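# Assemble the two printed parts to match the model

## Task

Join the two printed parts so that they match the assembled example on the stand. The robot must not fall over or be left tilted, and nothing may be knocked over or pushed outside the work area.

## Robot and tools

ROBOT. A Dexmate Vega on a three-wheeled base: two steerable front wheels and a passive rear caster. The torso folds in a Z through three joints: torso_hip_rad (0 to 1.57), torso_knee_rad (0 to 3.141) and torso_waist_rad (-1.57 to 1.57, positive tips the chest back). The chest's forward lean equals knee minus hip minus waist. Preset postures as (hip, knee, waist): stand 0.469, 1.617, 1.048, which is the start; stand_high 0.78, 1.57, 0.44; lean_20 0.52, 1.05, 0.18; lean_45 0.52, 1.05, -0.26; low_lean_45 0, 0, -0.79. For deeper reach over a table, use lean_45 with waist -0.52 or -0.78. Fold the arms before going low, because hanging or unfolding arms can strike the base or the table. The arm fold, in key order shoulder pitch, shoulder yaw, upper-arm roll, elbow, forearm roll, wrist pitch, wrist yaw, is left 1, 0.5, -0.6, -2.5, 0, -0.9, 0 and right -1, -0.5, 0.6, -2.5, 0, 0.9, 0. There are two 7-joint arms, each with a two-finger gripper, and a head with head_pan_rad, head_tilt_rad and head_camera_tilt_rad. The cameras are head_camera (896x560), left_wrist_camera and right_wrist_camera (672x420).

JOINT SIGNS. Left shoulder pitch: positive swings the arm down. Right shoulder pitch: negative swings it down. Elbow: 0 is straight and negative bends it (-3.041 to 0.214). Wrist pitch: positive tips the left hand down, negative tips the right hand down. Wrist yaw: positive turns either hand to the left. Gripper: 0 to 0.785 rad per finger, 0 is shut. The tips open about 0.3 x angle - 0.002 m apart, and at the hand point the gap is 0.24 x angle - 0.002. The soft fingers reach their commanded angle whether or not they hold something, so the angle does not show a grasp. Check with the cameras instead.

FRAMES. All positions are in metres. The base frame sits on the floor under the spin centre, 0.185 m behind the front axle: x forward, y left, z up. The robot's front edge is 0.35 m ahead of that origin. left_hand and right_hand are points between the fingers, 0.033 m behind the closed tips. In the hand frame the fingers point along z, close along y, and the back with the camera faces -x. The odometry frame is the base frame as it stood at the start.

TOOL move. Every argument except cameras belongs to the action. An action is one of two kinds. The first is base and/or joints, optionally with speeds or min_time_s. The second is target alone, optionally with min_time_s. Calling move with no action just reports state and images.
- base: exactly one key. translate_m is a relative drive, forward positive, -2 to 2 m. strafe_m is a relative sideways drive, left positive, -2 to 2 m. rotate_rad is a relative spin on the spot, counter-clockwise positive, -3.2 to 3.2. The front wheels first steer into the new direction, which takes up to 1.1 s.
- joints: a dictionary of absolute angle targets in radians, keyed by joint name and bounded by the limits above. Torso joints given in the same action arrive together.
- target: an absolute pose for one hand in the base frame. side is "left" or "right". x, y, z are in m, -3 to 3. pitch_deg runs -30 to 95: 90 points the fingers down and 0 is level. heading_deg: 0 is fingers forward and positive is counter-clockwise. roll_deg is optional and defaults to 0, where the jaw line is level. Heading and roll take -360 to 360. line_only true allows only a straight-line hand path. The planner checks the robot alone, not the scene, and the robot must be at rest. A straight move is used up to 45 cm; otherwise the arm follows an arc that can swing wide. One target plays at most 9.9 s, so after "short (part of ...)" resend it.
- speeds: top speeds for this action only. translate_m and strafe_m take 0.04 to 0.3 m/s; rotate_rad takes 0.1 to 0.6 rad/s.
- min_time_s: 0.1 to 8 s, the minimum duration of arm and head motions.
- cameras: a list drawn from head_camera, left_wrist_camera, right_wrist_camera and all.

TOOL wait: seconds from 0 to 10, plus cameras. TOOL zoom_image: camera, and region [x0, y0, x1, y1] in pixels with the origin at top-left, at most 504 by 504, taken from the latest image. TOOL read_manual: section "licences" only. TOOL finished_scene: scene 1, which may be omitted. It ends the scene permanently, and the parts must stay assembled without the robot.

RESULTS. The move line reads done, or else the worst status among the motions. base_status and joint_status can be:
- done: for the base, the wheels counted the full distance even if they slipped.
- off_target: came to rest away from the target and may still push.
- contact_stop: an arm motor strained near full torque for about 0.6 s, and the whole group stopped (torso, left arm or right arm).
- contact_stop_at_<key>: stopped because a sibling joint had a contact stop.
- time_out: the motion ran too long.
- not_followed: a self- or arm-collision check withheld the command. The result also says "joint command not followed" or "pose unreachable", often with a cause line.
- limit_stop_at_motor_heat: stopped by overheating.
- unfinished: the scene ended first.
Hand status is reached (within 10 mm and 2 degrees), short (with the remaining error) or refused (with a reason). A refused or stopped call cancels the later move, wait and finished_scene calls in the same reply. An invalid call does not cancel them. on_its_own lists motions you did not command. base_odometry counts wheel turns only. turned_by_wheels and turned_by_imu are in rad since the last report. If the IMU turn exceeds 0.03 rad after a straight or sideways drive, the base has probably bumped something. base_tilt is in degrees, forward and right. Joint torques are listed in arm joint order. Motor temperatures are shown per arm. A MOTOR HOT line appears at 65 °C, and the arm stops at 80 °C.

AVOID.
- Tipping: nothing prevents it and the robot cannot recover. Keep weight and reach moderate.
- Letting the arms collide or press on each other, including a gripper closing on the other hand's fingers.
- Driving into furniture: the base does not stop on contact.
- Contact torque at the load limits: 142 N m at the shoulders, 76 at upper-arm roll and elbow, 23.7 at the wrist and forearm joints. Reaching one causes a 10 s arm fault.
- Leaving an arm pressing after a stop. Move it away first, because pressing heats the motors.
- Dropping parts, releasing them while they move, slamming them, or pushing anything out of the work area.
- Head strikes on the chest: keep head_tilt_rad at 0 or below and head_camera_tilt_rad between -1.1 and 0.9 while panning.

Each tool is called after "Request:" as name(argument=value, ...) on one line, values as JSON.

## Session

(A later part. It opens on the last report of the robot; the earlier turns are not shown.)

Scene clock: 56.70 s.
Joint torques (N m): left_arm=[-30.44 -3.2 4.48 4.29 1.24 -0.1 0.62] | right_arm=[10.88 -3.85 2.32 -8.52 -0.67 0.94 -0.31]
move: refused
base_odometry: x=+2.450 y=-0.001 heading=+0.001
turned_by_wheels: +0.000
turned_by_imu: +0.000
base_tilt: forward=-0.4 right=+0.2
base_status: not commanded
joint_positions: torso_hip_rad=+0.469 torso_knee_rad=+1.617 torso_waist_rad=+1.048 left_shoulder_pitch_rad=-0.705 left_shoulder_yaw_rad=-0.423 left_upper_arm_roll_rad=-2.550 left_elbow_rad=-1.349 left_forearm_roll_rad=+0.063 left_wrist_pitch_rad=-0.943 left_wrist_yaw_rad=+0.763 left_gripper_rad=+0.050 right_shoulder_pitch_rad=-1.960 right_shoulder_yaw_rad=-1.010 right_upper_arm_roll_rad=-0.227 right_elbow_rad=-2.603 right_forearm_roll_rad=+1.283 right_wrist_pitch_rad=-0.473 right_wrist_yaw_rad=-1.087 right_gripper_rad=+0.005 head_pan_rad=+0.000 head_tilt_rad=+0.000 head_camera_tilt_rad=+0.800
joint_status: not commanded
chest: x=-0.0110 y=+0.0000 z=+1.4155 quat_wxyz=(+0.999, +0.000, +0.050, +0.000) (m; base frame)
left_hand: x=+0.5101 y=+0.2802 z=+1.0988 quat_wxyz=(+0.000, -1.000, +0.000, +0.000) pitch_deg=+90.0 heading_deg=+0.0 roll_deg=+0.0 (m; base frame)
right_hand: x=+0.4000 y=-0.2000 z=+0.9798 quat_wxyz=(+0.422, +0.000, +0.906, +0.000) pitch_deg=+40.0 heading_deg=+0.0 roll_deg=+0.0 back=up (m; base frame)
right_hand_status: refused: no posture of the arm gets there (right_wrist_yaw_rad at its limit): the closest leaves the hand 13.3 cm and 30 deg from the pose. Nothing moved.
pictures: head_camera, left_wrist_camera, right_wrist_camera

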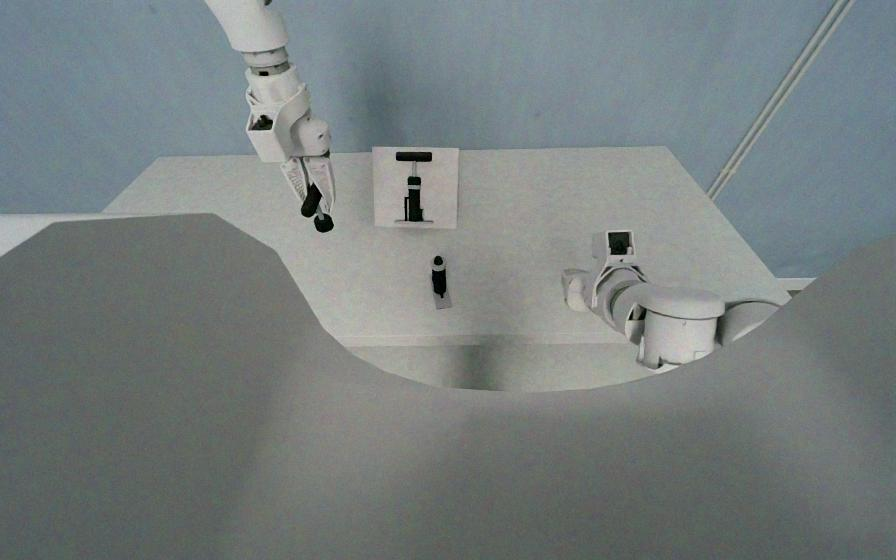

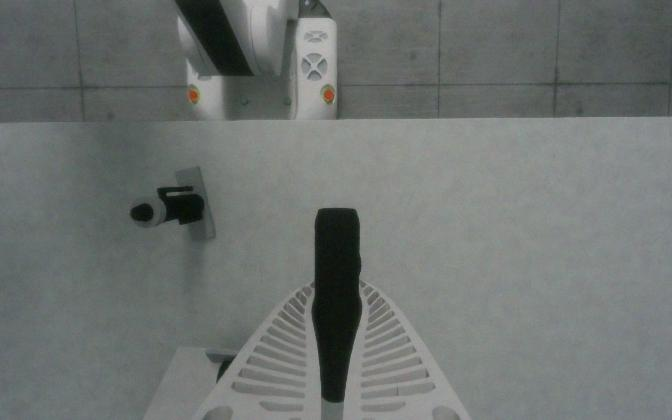

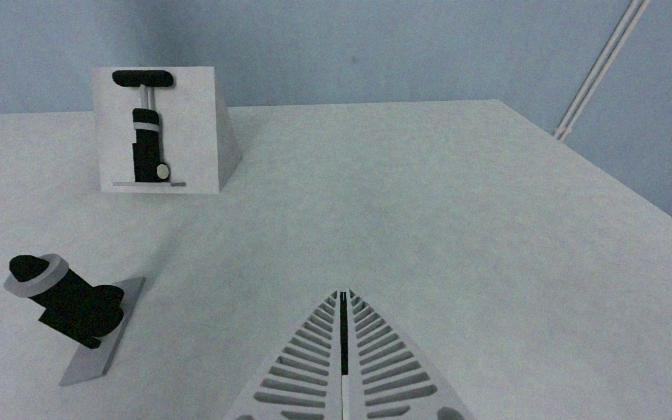

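Request:
move(target={"side":"left","x":0.475,"y":0.047,"z":1.125,"pitch_deg":90,"heading_deg":12,"line_only":true}, cameras=["all"])

Request:
zoom_image(camera="head_camera", region=[380, 180, 500, 315])

Request:
zoom_image(camera="right_wrist_camera", region=[0, 0, 240, 420])

Scene clock: 58.37 s.
Joint torques (N m): left_arm=[-25.87 -0.44 4.17 4.6 0.96 0.25 0.46] | right_arm=[9.88 -2.47 3.28 -7.24 -0.55 1.19 -0.43]
move: refused
base_odometry: x=+2.450 y=-0.001 heading=+0.001
turned_by_wheels: +0.000
turned_by_imu: +0.000
base_tilt: forward=-0.3 right=+0.0
base_status: not commanded
joint_positions: torso_hip_rad=+0.469 torso_knee_rad=+1.617 torso_waist_rad=+1.048 left_shoulder_pitch_rad=-0.708 left_shoulder_yaw_rad=-0.423 left_upper_arm_roll_rad=-2.551 left_elbow_rad=-1.350 left_forearm_roll_rad=+0.065 left_wrist_pitch_rad=-0.944 left_wrist_yaw_rad=+0.764 left_gripper_rad=+0.050 right_shoulder_pitch_rad=-1.960 right_shoulder_yaw_rad=-1.010 right_upper_arm_roll_rad=-0.227 right_elbow_rad=-2.603 right_forearm_roll_rad=+1.283 right_wrist_pitch_rad=-0.473 right_wrist_yaw_rad=-1.087 right_gripper_rad=+0.005 head_pan_rad=+0.000 head_tilt_rad=+0.000 head_camera_tilt_rad=+0.800
joint_status: not commanded
chest: x=-0.0110 y=+0.0000 z=+1.4155 quat_wxyz=(+0.999, +0.000, +0.050, +0.000) (m; base frame)
left_hand: x=+0.5099 y=+0.2801 z=+1.0997 quat_wxyz=(+0.000, -1.000, +0.000, +0.000) pitch_deg=+90.0 heading_deg=+0.0 roll_deg=+0.0 (m; base frame)
left_hand_status: refused: you asked line_only, and the move would not run on a straight line (no straight line was possible) but on a checked arc of 14.4 s: over the whole arc the hand travels 3.38 m to end 0.24 m from its start, up to 1.16 m off the straight line; left_upper_arm_roll_rad turns most, 4.50 rad; on the way or at its end the hand turns up to 180 deg from its attitude at the start. Nothing moved.
right_hand: x=+0.4000 y=-0.2000 z=+0.9798 quat_wxyz=(+0.422, +0.000, +0.906, +0.000) pitch_deg=+40.0 heading_deg=+0.0 roll_deg=+0.0 back=up (m; base frame)
pictures: head_camera, left_wrist_camera, right_wrist_camera

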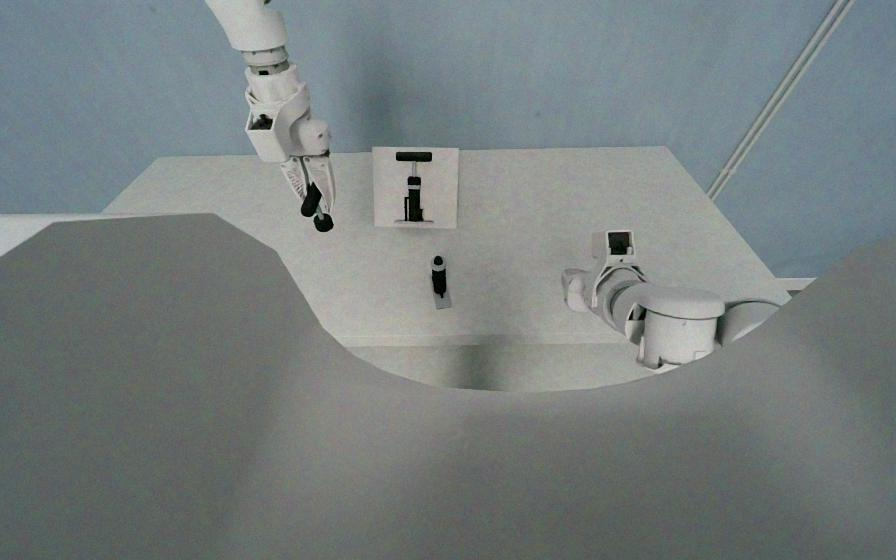

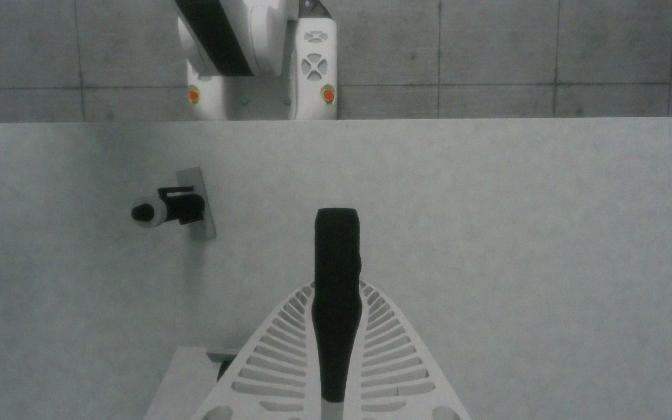

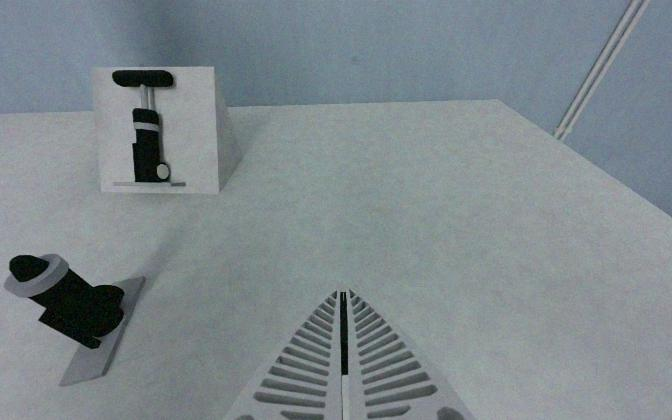

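Scaled by 3.733 from the camera's 896x560 image, which has a finer 960x600 frame.

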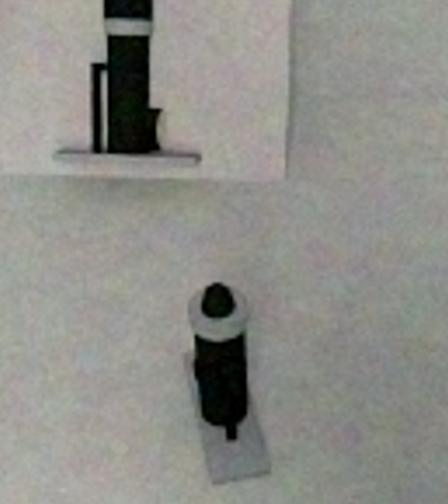

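Scaled by 1.200 from the camera's 672x420 image, which has a finer 960x600 frame.

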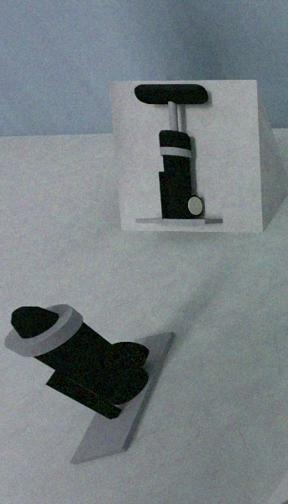

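Request:
move(target={"side":"left","x":0.5,"y":0.28,"z":1.12,"pitch_deg":90,"heading_deg":12,"line_only":true})

Request:
move(base={"strafe_m":-0.235}, speeds={"strafe_m":0.1}, cameras=["all"])

Request:
zoom_image(camera="head_camera", region=[270, 170, 430, 310])

Request:
zoom_image(camera="left_wrist_camera", region=[200, 100, 500, 400])

Scene clock: 61.70 s.
Joint torques (N m): left_arm=[-28.19 -0.51 8.34 6.47 0.88 -0.08 -0.43] | right_arm=[9.67 -4.63 2.82 -5.96 -0.01 0.21 -0.24]
move: done
base_odometry: x=+2.450 y=-0.001 heading=+0.001
turned_by_wheels: +0.000
turned_by_imu: -0.001
base_tilt: forward=-0.3 right=+0.2
base_status: not commanded
joint_positions: torso_hip_rad=+0.469 torso_knee_rad=+1.617 torso_waist_rad=+1.048 left_shoulder_pitch_rad=-0.741 left_shoulder_yaw_rad=-0.423 left_upper_arm_roll_rad=-2.511 left_elbow_rad=-1.346 left_forearm_roll_rad=-0.147 left_wrist_pitch_rad=-1.106 left_wrist_yaw_rad=+0.606 left_gripper_rad=+0.050 right_shoulder_pitch_rad=-1.960 right_shoulder_yaw_rad=-1.010 right_upper_arm_roll_rad=-0.227 right_elbow_rad=-2.603 right_forearm_roll_rad=+1.283 right_wrist_pitch_rad=-0.473 right_wrist_yaw_rad=-1.087 right_gripper_rad=+0.005 head_pan_rad=+0.000 head_tilt_rad=+0.000 head_camera_tilt_rad=+0.800
joint_status: not commanded
chest: x=-0.0110 y=+0.0000 z=+1.4155 quat_wxyz=(+0.999, +0.000, +0.050, +0.000) (m; base frame)
left_hand: x=+0.5000 y=+0.2801 z=+1.1192 quat_wxyz=(+0.000, -0.995, -0.103, +0.000) pitch_deg=+90.0 heading_deg=+11.8 roll_deg=+0.0 (m; base frame)
left_hand_status: reached (straight line, planned for 1.0 s): 1 mm and 0.2 deg off.
right_hand: x=+0.4000 y=-0.2000 z=+0.9798 quat_wxyz=(+0.422, +0.000, +0.906, +0.000) pitch_deg=+40.0 heading_deg=+0.0 roll_deg=+0.0 back=up (m; base frame)
pictures: none

Scene clock: 66.07 s.
Joint torques (N m): left_arm=[-26.64 -0.51 8.86 6.75 0.75 0.48 -0.07] | right_arm=[9.19 -5.77 2.63 -6.78 -0.43 0.52 -0.24]
move: done
base_odometry: x=+2.450 y=-0.236 heading=+0.001
turned_by_wheels: -0.001
turned_by_imu: -0.001
base_tilt: forward=-0.2 right=+0.1
base_status: done
joint_positions: torso_hip_rad=+0.469 torso_knee_rad=+1.617 torso_waist_rad=+1.048 left_shoulder_pitch_rad=-0.741 left_shoulder_yaw_rad=-0.423 left_upper_arm_roll_rad=-2.510 left_elbow_rad=-1.346 left_forearm_roll_rad=-0.152 left_wrist_pitch_rad=-1.109 left_wrist_yaw_rad=+0.602 left_gripper_rad=+0.050 right_shoulder_pitch_rad=-1.960 right_shoulder_yaw_rad=-1.010 right_upper_arm_roll_rad=-0.227 right_elbow_rad=-2.603 right_forearm_roll_rad=+1.283 right_wrist_pitch_rad=-0.473 right_wrist_yaw_rad=-1.087 right_gripper_rad=+0.005 head_pan_rad=+0.000 head_tilt_rad=+0.000 head_camera_tilt_rad=+0.800
joint_status: not commanded
chest: x=-0.0110 y=+0.0000 z=+1.4155 quat_wxyz=(+0.999, +0.000, +0.050, +0.000) (m; base frame)
left_hand: x=+0.4998 y=+0.2800 z=+1.1197 quat_wxyz=(+0.000, -0.995, -0.105, +0.000) pitch_deg=+90.0 heading_deg=+12.0 roll_deg=+0.0 (m; base frame)
right_hand: x=+0.4000 y=-0.2000 z=+0.9798 quat_wxyz=(+0.422, +0.000, +0.906, +0.000) pitch_deg=+40.0 heading_deg=+0.0 roll_deg=+0.0 back=up (m; base frame)
pictures: head_camera, left_wrist_camera, right_wrist_camera

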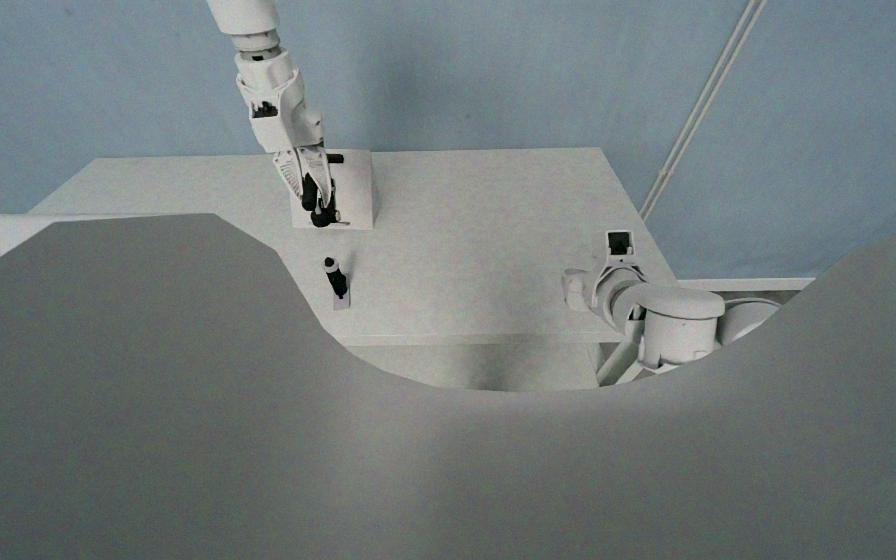

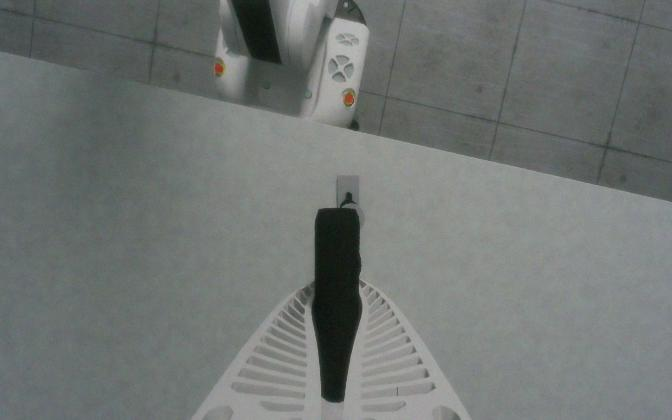

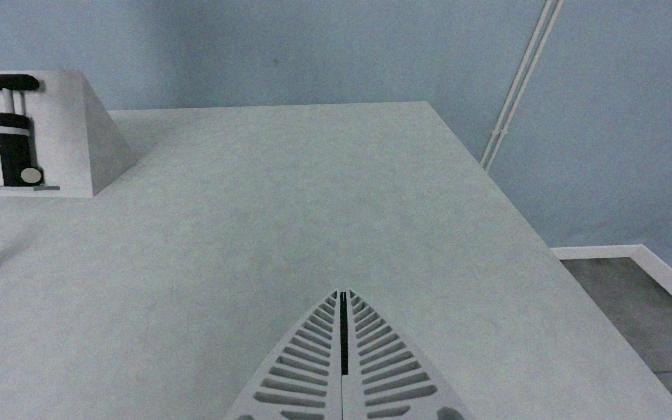

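Scaled by 3.150 from the camera's 896x560 image, which has a finer 960x600 frame.

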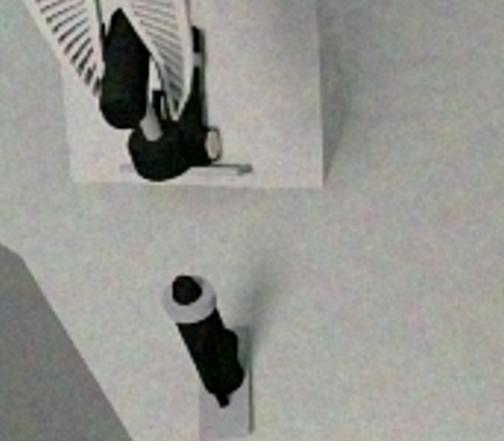

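Scaled by 1.680 from the camera's 672x420 image, which has a finer 960x600 frame.

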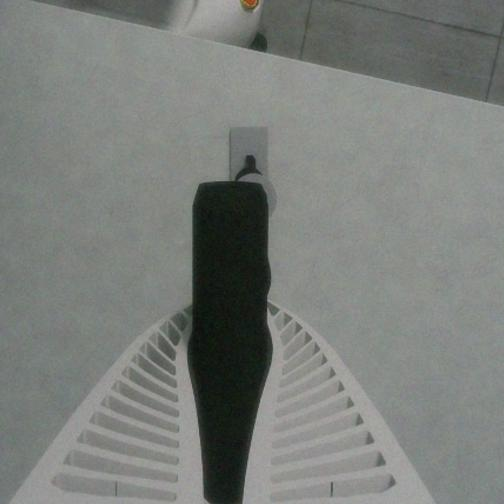

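Request:
move(target={"side":"left","x":0.47,"y":0.284,"z":1.10,"pitch_deg":90,"heading_deg":12,"line_only":true}, cameras=["head_camera","left_wrist_camera"])

Request:
zoom_image(camera="head_camera", region=[270, 170, 430, 310])

Request:
zoom_image(camera="left_wrist_camera", region=[200, 100, 500, 400])

Request:
move(target={"side":"right","x":0.42,"y":-0.03,"z":1.0,"pitch_deg":20,"heading_deg":50}, cameras=["right_wrist_camera"])

Scene clock: 69.17 s.
Joint torques (N m): left_arm=[-23.14 -1.3 3.93 3.84 0.33 0.7 -0.29] | right_arm=[10.53 -4.84 2.8 -6.33 -0.46 1.45 -0.22]
move: done
base_odometry: x=+2.450 y=-0.236 heading=+0.001
turned_by_wheels: +0.000
turned_by_imu: -0.001
base_tilt: forward=-0.2 right=+0.0
base_status: not commanded
joint_positions: torso_hip_rad=+0.469 torso_knee_rad=+1.617 torso_waist_rad=+1.048 left_shoulder_pitch_rad=-0.819 left_shoulder_yaw_rad=-0.423 left_upper_arm_roll_rad=-2.600 left_elbow_rad=-1.548 left_forearm_roll_rad=-0.157 left_wrist_pitch_rad=-0.960 left_wrist_yaw_rad=+0.543 left_gripper_rad=+0.050 right_shoulder_pitch_rad=-1.960 right_shoulder_yaw_rad=-1.010 right_upper_arm_roll_rad=-0.227 right_elbow_rad=-2.603 right_forearm_roll_rad=+1.283 right_wrist_pitch_rad=-0.473 right_wrist_yaw_rad=-1.087 right_gripper_rad=+0.005 head_pan_rad=+0.000 head_tilt_rad=+0.000 head_camera_tilt_rad=+0.800
joint_status: not commanded
chest: x=-0.0110 y=+0.0000 z=+1.4155 quat_wxyz=(+0.999, +0.000, +0.050, +0.000) (m; base frame)
left_hand: x=+0.4706 y=+0.2840 z=+1.1002 quat_wxyz=(+0.000, -0.994, -0.105, +0.000) pitch_deg=+90.0 heading_deg=+12.0 roll_deg=+0.0 (m; base frame)
left_hand_status: reached (straight line, planned for 1.0 s): 1 mm and 0.1 deg off.
right_hand: x=+0.4000 y=-0.2000 z=+0.9798 quat_wxyz=(+0.422, +0.000, +0.906, +0.000) pitch_deg=+40.0 heading_deg=+0.0 roll_deg=+0.0 back=up (m; base frame)
pictures: head_camera, left_wrist_camera

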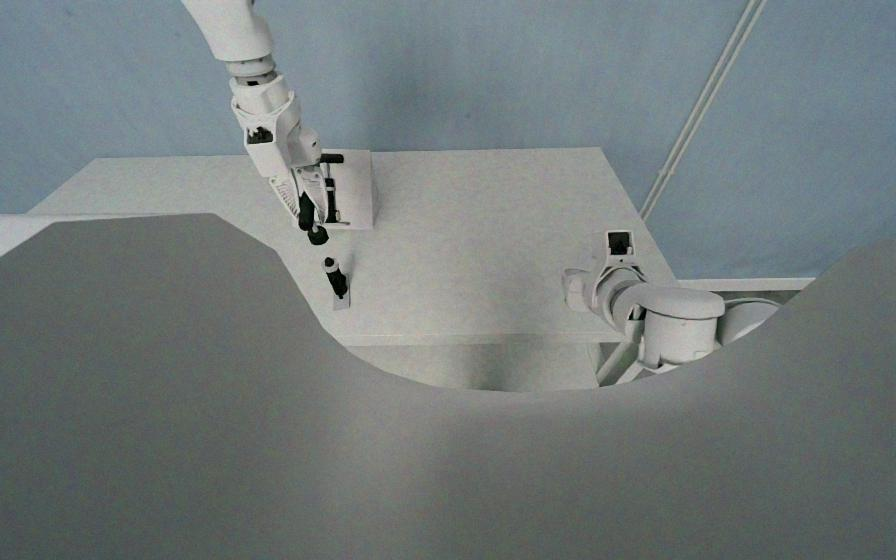

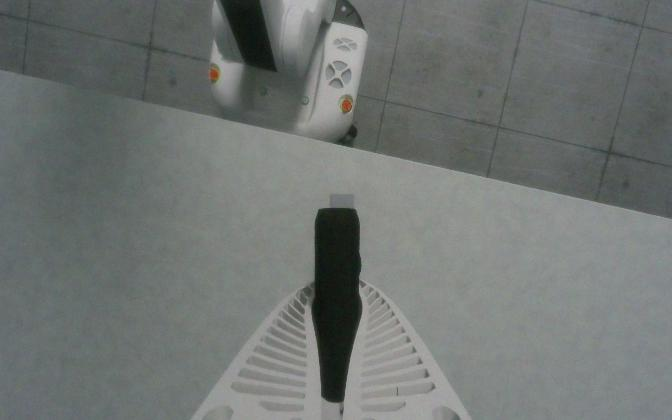

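Scaled by 3.150 from the camera's 896x560 image, which has a finer 960x600 frame.

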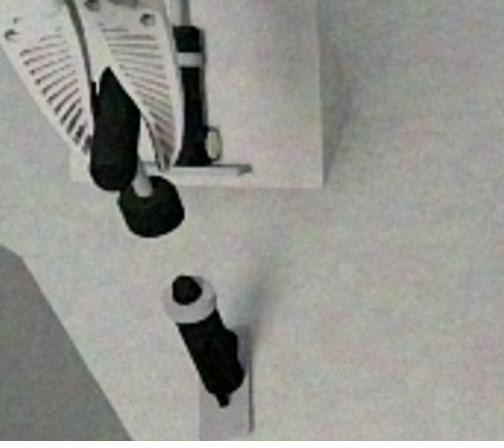

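Scaled by 1.680 from the camera's 672x420 image, which has a finer 960x600 frame.

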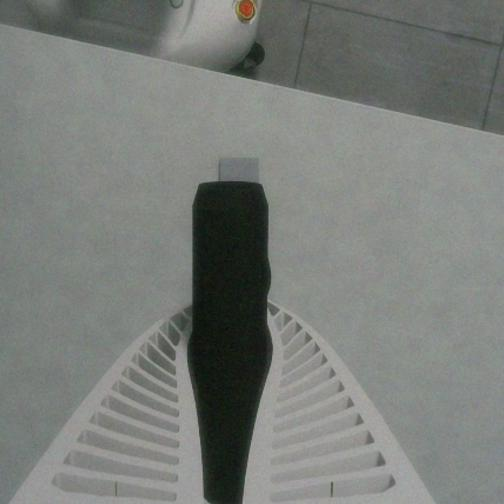

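Scene clock: 74.53 s.
Joint torques (N m): left_arm=[-25.97 -2.5 4.92 5.32 0.29 0.7 -0.39] | right_arm=[13.67 -1.04 4.43 -4.31 0.01 2.55 -0.1]
move: done
base_odometry: x=+2.450 y=-0.236 heading=+0.001
turned_by_wheels: +0.000
turned_by_imu: -0.001
base_tilt: forward=-0.5 right=+0.3
base_status: not commanded
joint_positions: torso_hip_rad=+0.469 torso_knee_rad=+1.617 torso_waist_rad=+1.048 left_shoulder_pitch_rad=-0.821 left_shoulder_yaw_rad=-0.423 left_upper_arm_roll_rad=-2.602 left_elbow_rad=-1.552 left_forearm_roll_rad=-0.157 left_wrist_pitch_rad=-0.957 left_wrist_yaw_rad=+0.542 left_gripper_rad=+0.050 right_shoulder_pitch_rad=-1.760 right_shoulder_yaw_rad=-1.118 right_upper_arm_roll_rad=-0.443 right_elbow_rad=-2.238 right_forearm_roll_rad=+0.721 right_wrist_pitch_rad=-0.113 right_wrist_yaw_rad=+0.059 right_gripper_rad=+0.005 head_pan_rad=+0.000 head_tilt_rad=+0.000 head_camera_tilt_rad=+0.800
joint_status: not commanded
chest: x=-0.0110 y=+0.0000 z=+1.4155 quat_wxyz=(+0.999, +0.000, +0.050, +0.000) (m; base frame)
left_hand: x=+0.4698 y=+0.2841 z=+1.0998 quat_wxyz=(+0.000, -0.994, -0.105, +0.000) pitch_deg=+90.0 heading_deg=+12.0 roll_deg=+0.0 (m; base frame)
right_hand: x=+0.4200 y=-0.0307 z=+0.9999 quat_wxyz=(+0.520, -0.345, +0.744, +0.242) pitch_deg=+20.1 heading_deg=+49.8 roll_deg=+0.1 back=up (m; base frame)
right_hand_status: reached (straight line, planned for 3.9 s): 1 mm and 0.2 deg off.
pictures: right_wrist_camera

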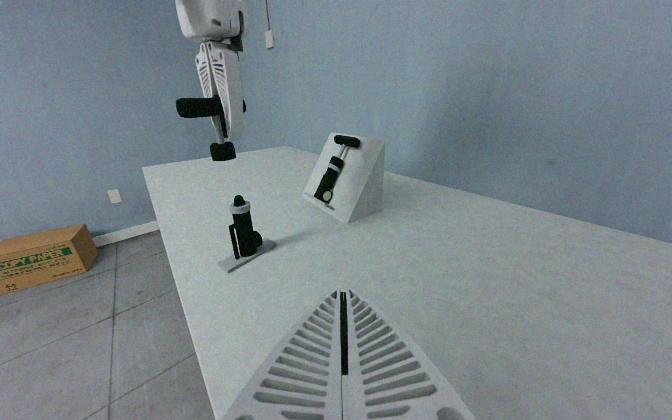

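Request:
zoom_image(camera="right_wrist_camera", region=[160, 80, 320, 280])

Scaled by 2.520 from the camera's 672x420 image, which has a finer 960x600 frame.

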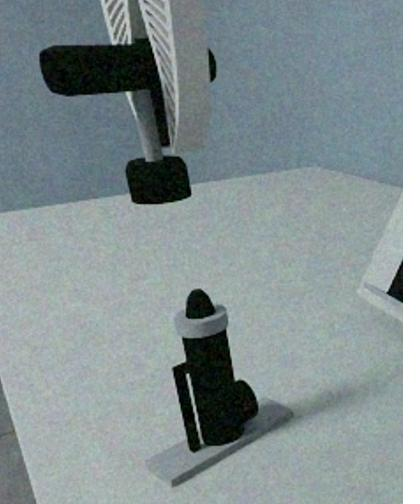

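Request:
move(target={"side":"left","x":0.488,"y":0.292,"z":1.085,"pitch_deg":90,"heading_deg":12,"line_only":true}, cameras=["all"])

Request:
zoom_image(camera="head_camera", region=[280, 200, 380, 320])

Request:
zoom_image(camera="right_wrist_camera", region=[160, 80, 320, 280])

Scene clock: 78.73 s.
Joint torques (N m): left_arm=[-13.66 3.38 8.41 6.59 0.41 -0.62 -0.4] | right_arm=[14.55 -2.94 2.77 -3.73 -0.1 2 -0.15]
move: done
base_odometry: x=+2.450 y=-0.236 heading=+0.001
turned_by_wheels: +0.000
turned_by_imu: -0.001
base_tilt: forward=-0.3 right=+0.2
base_status: not commanded
joint_positions: torso_hip_rad=+0.469 torso_knee_rad=+1.617 torso_waist_rad=+1.048 left_shoulder_pitch_rad=-0.749 left_shoulder_yaw_rad=-0.381 left_upper_arm_roll_rad=-2.580 left_elbow_rad=-1.453 left_forearm_roll_rad=-0.169 left_wrist_pitch_rad=-0.975 left_wrist_yaw_rad=+0.525 left_gripper_rad=+0.050 right_shoulder_pitch_rad=-1.758 right_shoulder_yaw_rad=-1.117 right_upper_arm_roll_rad=-0.445 right_elbow_rad=-2.235 right_forearm_roll_rad=+0.719 right_wrist_pitch_rad=-0.112 right_wrist_yaw_rad=+0.063 right_gripper_rad=+0.005 head_pan_rad=+0.000 head_tilt_rad=+0.000 head_camera_tilt_rad=+0.800
joint_status: not commanded
chest: x=-0.0110 y=+0.0000 z=+1.4155 quat_wxyz=(+0.999, +0.000, +0.050, +0.000) (m; base frame)
left_hand: x=+0.4872 y=+0.2914 z=+1.0857 quat_wxyz=(+0.000, -0.995, -0.104, +0.000) pitch_deg=+90.0 heading_deg=+12.0 roll_deg=+0.0 (m; base frame)
left_hand_status: reached (straight line, planned for 0.7 s): 1 mm and 0.0 deg off.
right_hand: x=+0.4199 y=-0.0301 z=+0.9999 quat_wxyz=(+0.520, -0.346, +0.743, +0.242) pitch_deg=+20.0 heading_deg=+50.0 roll_deg=+0.0 back=up (m; base frame)
pictures: head_camera, left_wrist_camera, right_wrist_camera

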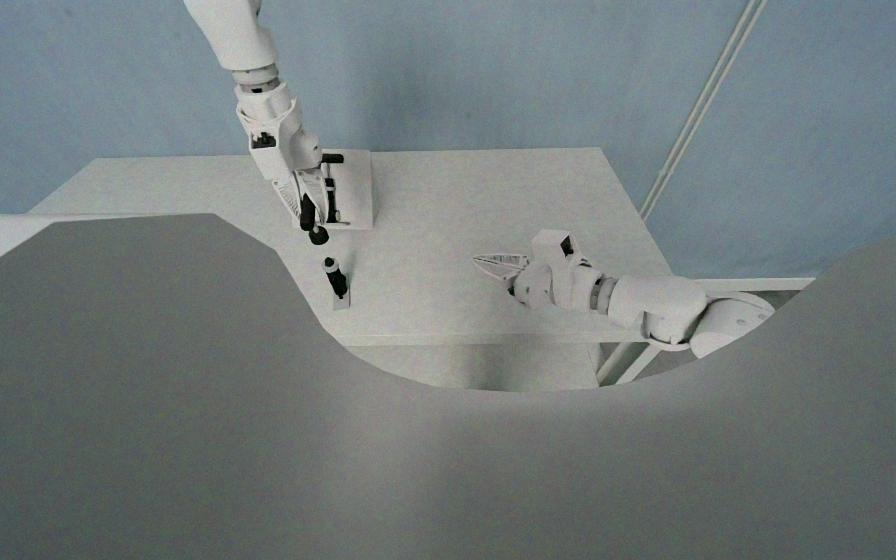

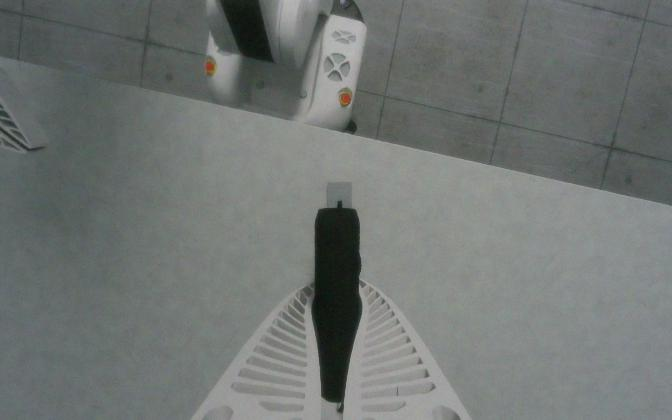

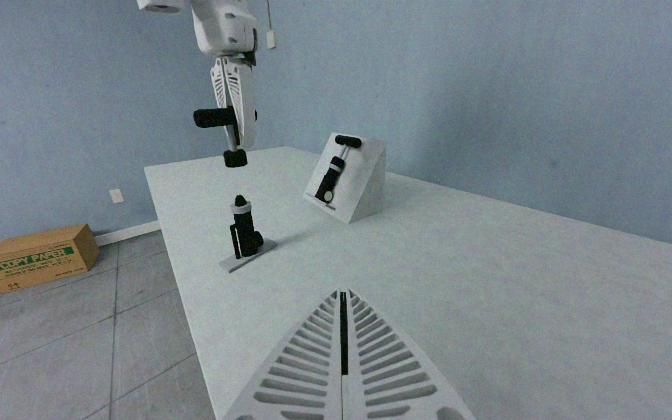

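Scaled by 4.200 from the camera's 896x560 image, which has a finer 960x600 frame.

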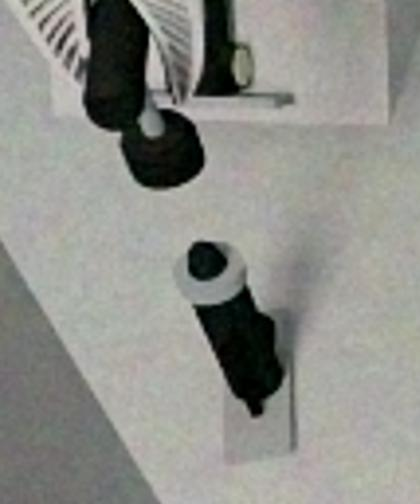

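Scaled by 2.520 from the camera's 672x420 image, which has a finer 960x600 frame.

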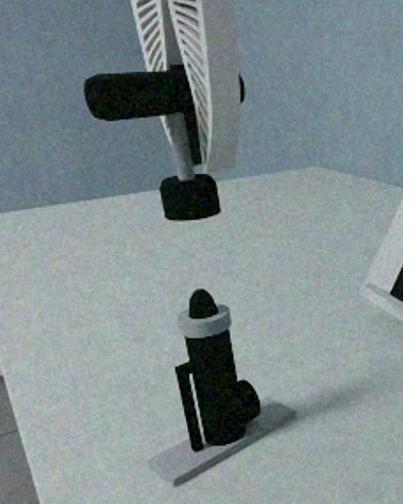

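Request:
move(target={"side":"left","x":0.488,"y":0.289,"z":1.045,"pitch_deg":90,"heading_deg":12,"line_only":true}, cameras=["all"])

Request:
zoom_image(camera="head_camera", region=[280, 200, 380, 320])

Request:
zoom_image(camera="right_wrist_camera", region=[180, 120, 300, 280])

Scene clock: 80.93 s.
Joint torques (N m): left_arm=[-14.08 -4.24 7.32 5.25 0.45 -0.51 -0.29] | right_arm=[13.28 -3.22 2.73 -3.59 -0.18 1.73 0.03]
move: done
base_odometry: x=+2.450 y=-0.236 heading=+0.001
turned_by_wheels: +0.000
turned_by_imu: -0.001
base_tilt: forward=-0.4 right=+0.1
base_status: not commanded
joint_positions: torso_hip_rad=+0.469 torso_knee_rad=+1.617 torso_waist_rad=+1.048 left_shoulder_pitch_rad=-0.677 left_shoulder_yaw_rad=-0.387 left_upper_arm_roll_rad=-2.579 left_elbow_rad=-1.461 left_forearm_roll_rad=-0.229 left_wrist_pitch_rad=-0.909 left_wrist_yaw_rad=+0.496 left_gripper_rad=+0.050 right_shoulder_pitch_rad=-1.758 right_shoulder_yaw_rad=-1.117 right_upper_arm_roll_rad=-0.445 right_elbow_rad=-2.235 right_forearm_roll_rad=+0.719 right_wrist_pitch_rad=-0.112 right_wrist_yaw_rad=+0.063 right_gripper_rad=+0.005 head_pan_rad=+0.000 head_tilt_rad=+0.000 head_camera_tilt_rad=+0.800
joint_status: not commanded
chest: x=-0.0110 y=+0.0000 z=+1.4155 quat_wxyz=(+0.999, +0.000, +0.050, +0.000) (m; base frame)
left_hand: x=+0.4880 y=+0.2890 z=+1.0476 quat_wxyz=(+0.000, -0.995, -0.104, +0.000) pitch_deg=+90.0 heading_deg=+12.0 roll_deg=+0.0 (m; base frame)
left_hand_status: reached (straight line, planned for 0.6 s): 3 mm and 0.0 deg off.
right_hand: x=+0.4199 y=-0.0301 z=+0.9999 quat_wxyz=(+0.520, -0.346, +0.743, +0.242) pitch_deg=+20.0 heading_deg=+50.0 roll_deg=+0.0 back=up (m; base frame)
pictures: head_camera, left_wrist_camera, right_wrist_camera

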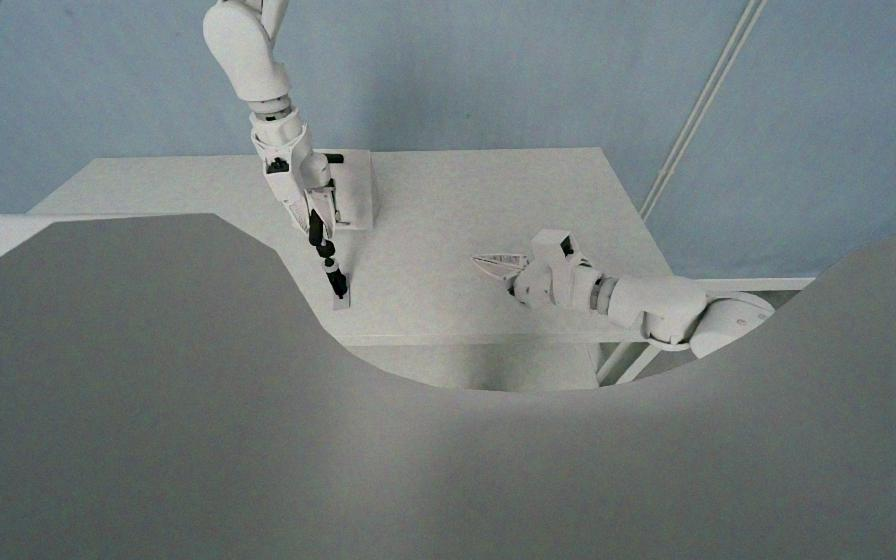

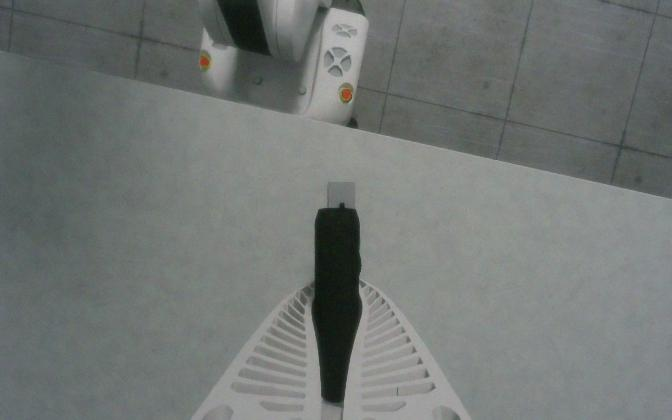

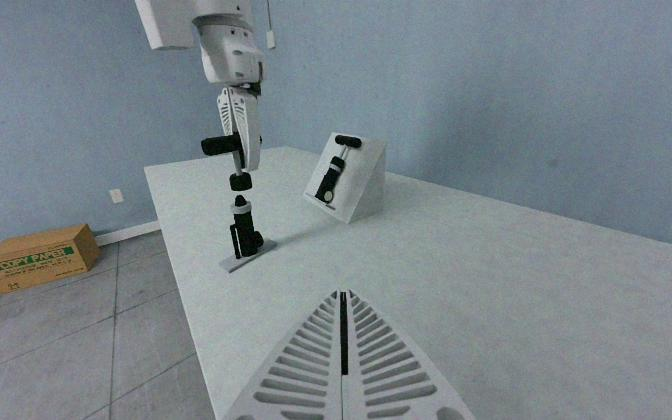

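Scaled by 4.200 from the camera's 896x560 image, which has a finer 960x600 frame.

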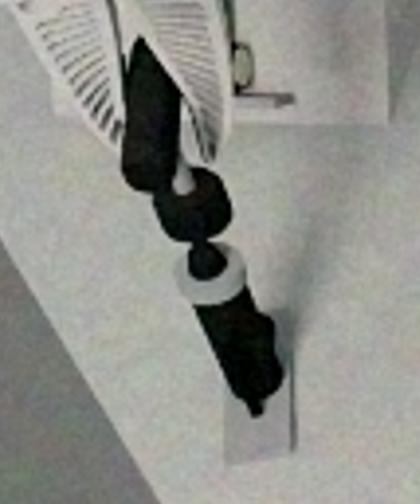

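Scaled by 3.150 from the camera's 672x420 image, which has a finer 960x600 frame.

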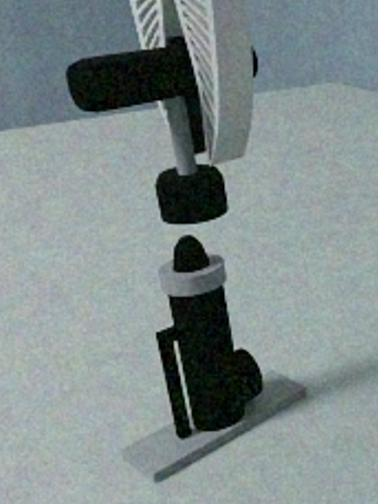

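Request:
move(target={"side":"left","x":0.482,"y":0.286,"z":1.032,"pitch_deg":90,"heading_deg":12,"line_only":true}, cameras=["all"])

Request:
zoom_image(camera="head_camera", region=[280, 200, 380, 320])

Request:
zoom_image(camera="right_wrist_camera", region=[180, 120, 300, 280])

Scene clock: 82.77 s.
Joint torques (N m): left_arm=[-15.95 -4.47 2.33 4.4 0.38 0.29 -0.48] | right_arm=[12.75 -4.1 2.94 -4.73 0.06 1.39 -0.04]
move: done
base_odometry: x=+2.450 y=-0.236 heading=+0.001
turned_by_wheels: +0.000
turned_by_imu: -0.001
base_tilt: forward=-0.3 right=+0.1
base_status: not commanded
joint_positions: torso_hip_rad=+0.469 torso_knee_rad=+1.617 torso_waist_rad=+1.048 left_shoulder_pitch_rad=-0.664 left_shoulder_yaw_rad=-0.401 left_upper_arm_roll_rad=-2.585 left_elbow_rad=-1.497 left_forearm_roll_rad=-0.252 left_wrist_pitch_rad=-0.869 left_wrist_yaw_rad=+0.490 left_gripper_rad=+0.050 right_shoulder_pitch_rad=-1.758 right_shoulder_yaw_rad=-1.117 right_upper_arm_roll_rad=-0.445 right_elbow_rad=-2.235 right_forearm_roll_rad=+0.719 right_wrist_pitch_rad=-0.112 right_wrist_yaw_rad=+0.063 right_gripper_rad=+0.005 head_pan_rad=+0.000 head_tilt_rad=+0.000 head_camera_tilt_rad=+0.800
joint_status: not commanded
chest: x=-0.0110 y=+0.0000 z=+1.4155 quat_wxyz=(+0.999, +0.000, +0.050, +0.000) (m; base frame)
left_hand: x=+0.4827 y=+0.2863 z=+1.0336 quat_wxyz=(+0.000, -0.995, -0.105, +0.000) pitch_deg=+90.0 heading_deg=+12.0 roll_deg=+0.0 (m; base frame)
left_hand_status: reached (straight line, planned for 0.4 s): 2 mm and 0.0 deg off.
right_hand: x=+0.4199 y=-0.0301 z=+0.9999 quat_wxyz=(+0.520, -0.346, +0.743, +0.242) pitch_deg=+20.0 heading_deg=+50.0 roll_deg=+0.0 back=up (m; base frame)
pictures: head_camera, left_wrist_camera, right_wrist_camera

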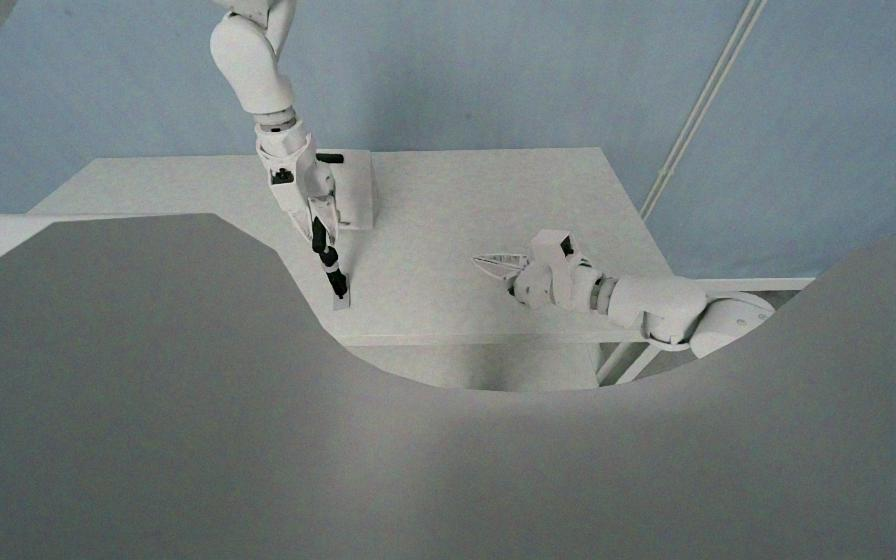

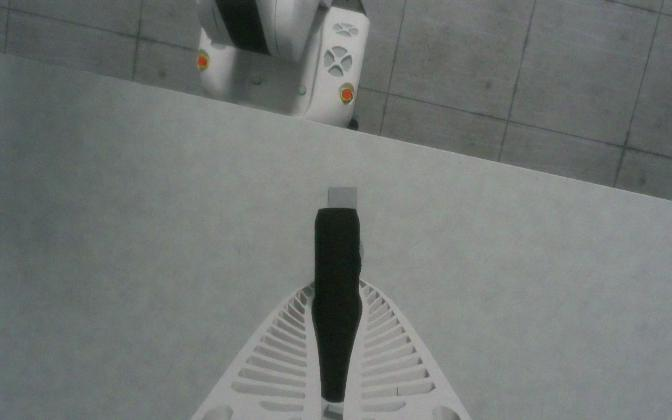

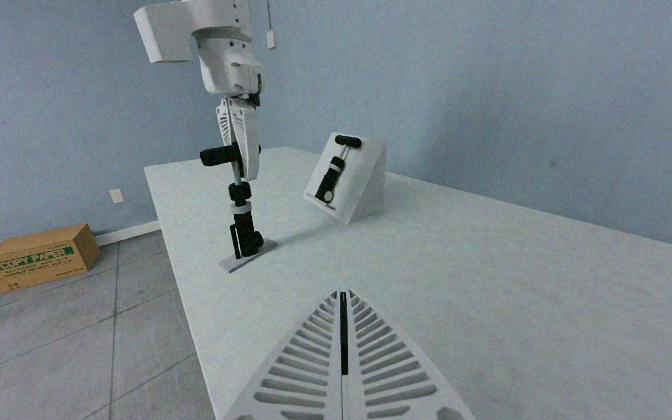

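Scaled by 4.200 from the camera's 896x560 image, which has a finer 960x600 frame.

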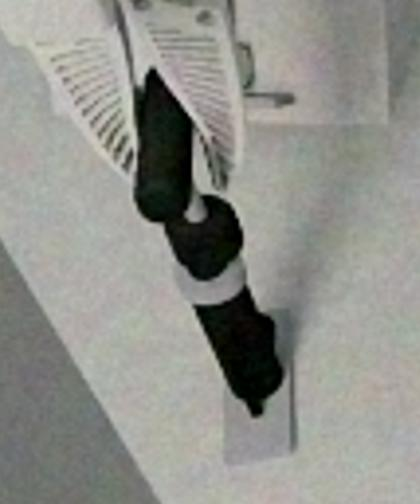

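Scaled by 3.150 from the camera's 672x420 image, which has a finer 960x600 frame.

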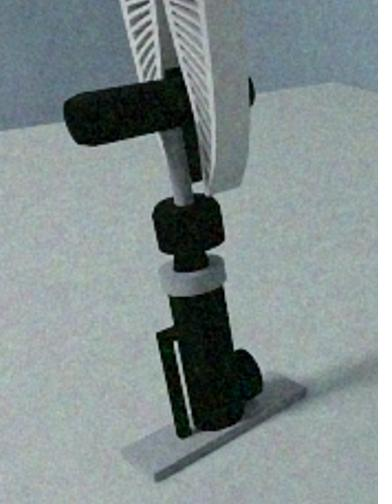

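Request:
move(target={"side":"left","x":0.482,"y":0.288,"z":1.017,"pitch_deg":90,"heading_deg":12,"line_only":true}, cameras=["head_camera","right_wrist_camera"])

Request:
zoom_image(camera="head_camera", region=[280, 200, 380, 320])

Request:
zoom_image(camera="right_wrist_camera", region=[180, 120, 300, 280])

Scene clock: 84.30 s.
Joint torques (N m): left_arm=[-8.99 3.79 4.98 3.07 -0.07 -0.3 -0.19] | right_arm=[14.5 -3.06 3.4 -3.42 -0.07 2.06 -0.1]
move: done
base_odometry: x=+2.450 y=-0.236 heading=+0.001
turned_by_wheels: +0.000
turned_by_imu: +0.000
base_tilt: forward=-0.3 right=+0.2
base_status: not commanded
joint_positions: torso_hip_rad=+0.469 torso_knee_rad=+1.617 torso_waist_rad=+1.048 left_shoulder_pitch_rad=-0.636 left_shoulder_yaw_rad=-0.397 left_upper_arm_roll_rad=-2.585 left_elbow_rad=-1.497 left_forearm_roll_rad=-0.266 left_wrist_pitch_rad=-0.843 left_wrist_yaw_rad=+0.483 left_gripper_rad=+0.050 right_shoulder_pitch_rad=-1.758 right_shoulder_yaw_rad=-1.117 right_upper_arm_roll_rad=-0.445 right_elbow_rad=-2.235 right_forearm_roll_rad=+0.719 right_wrist_pitch_rad=-0.112 right_wrist_yaw_rad=+0.063 right_gripper_rad=+0.005 head_pan_rad=+0.000 head_tilt_rad=+0.000 head_camera_tilt_rad=+0.800
joint_status: not commanded
chest: x=-0.0110 y=+0.0000 z=+1.4155 quat_wxyz=(+0.999, +0.000, +0.050, +0.000) (m; base frame)
left_hand: x=+0.4822 y=+0.2877 z=+1.0194 quat_wxyz=(+0.000, -0.995, -0.104, +0.000) pitch_deg=+90.0 heading_deg=+12.0 roll_deg=+0.0 (m; base frame)
left_hand_status: reached (straight line, planned for 0.4 s): 2 mm and 0.0 deg off.
right_hand: x=+0.4199 y=-0.0301 z=+0.9999 quat_wxyz=(+0.520, -0.346, +0.743, +0.242) pitch_deg=+20.0 heading_deg=+50.0 roll_deg=+0.0 back=up (m; base frame)
pictures: head_camera, right_wrist_camera

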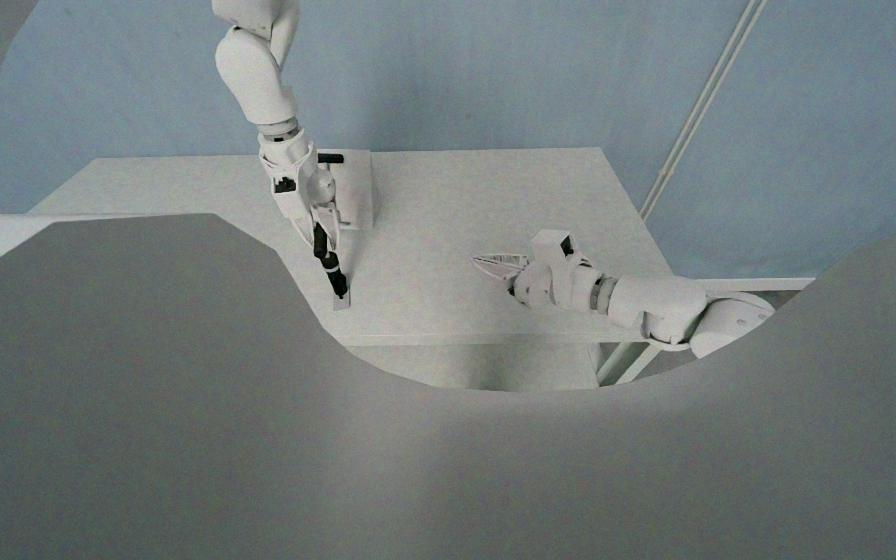

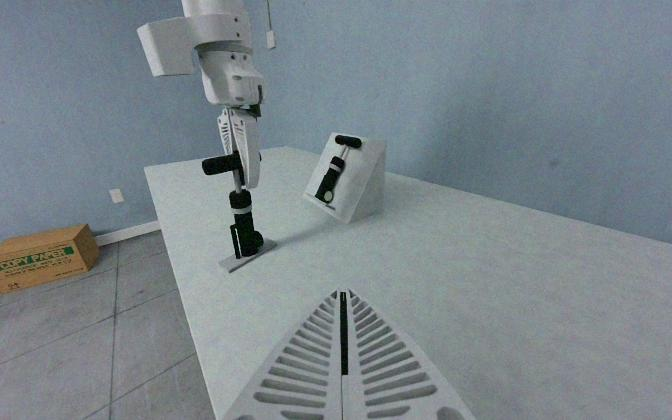

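Scaled by 4.200 from the camera's 896x560 image, which has a finer 960x600 frame.

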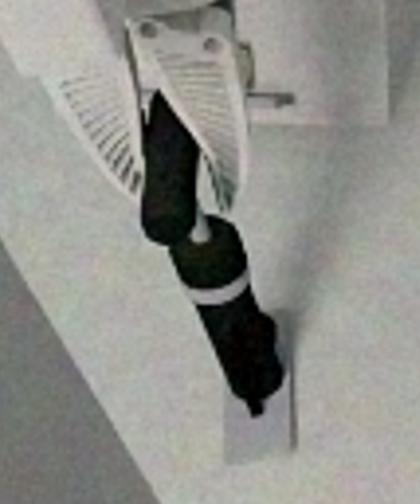

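Scaled by 3.150 from the camera's 672x420 image, which has a finer 960x600 frame.

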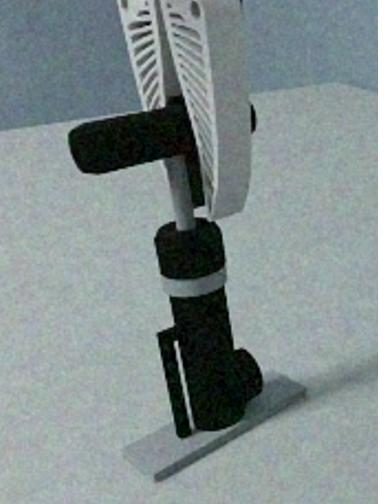

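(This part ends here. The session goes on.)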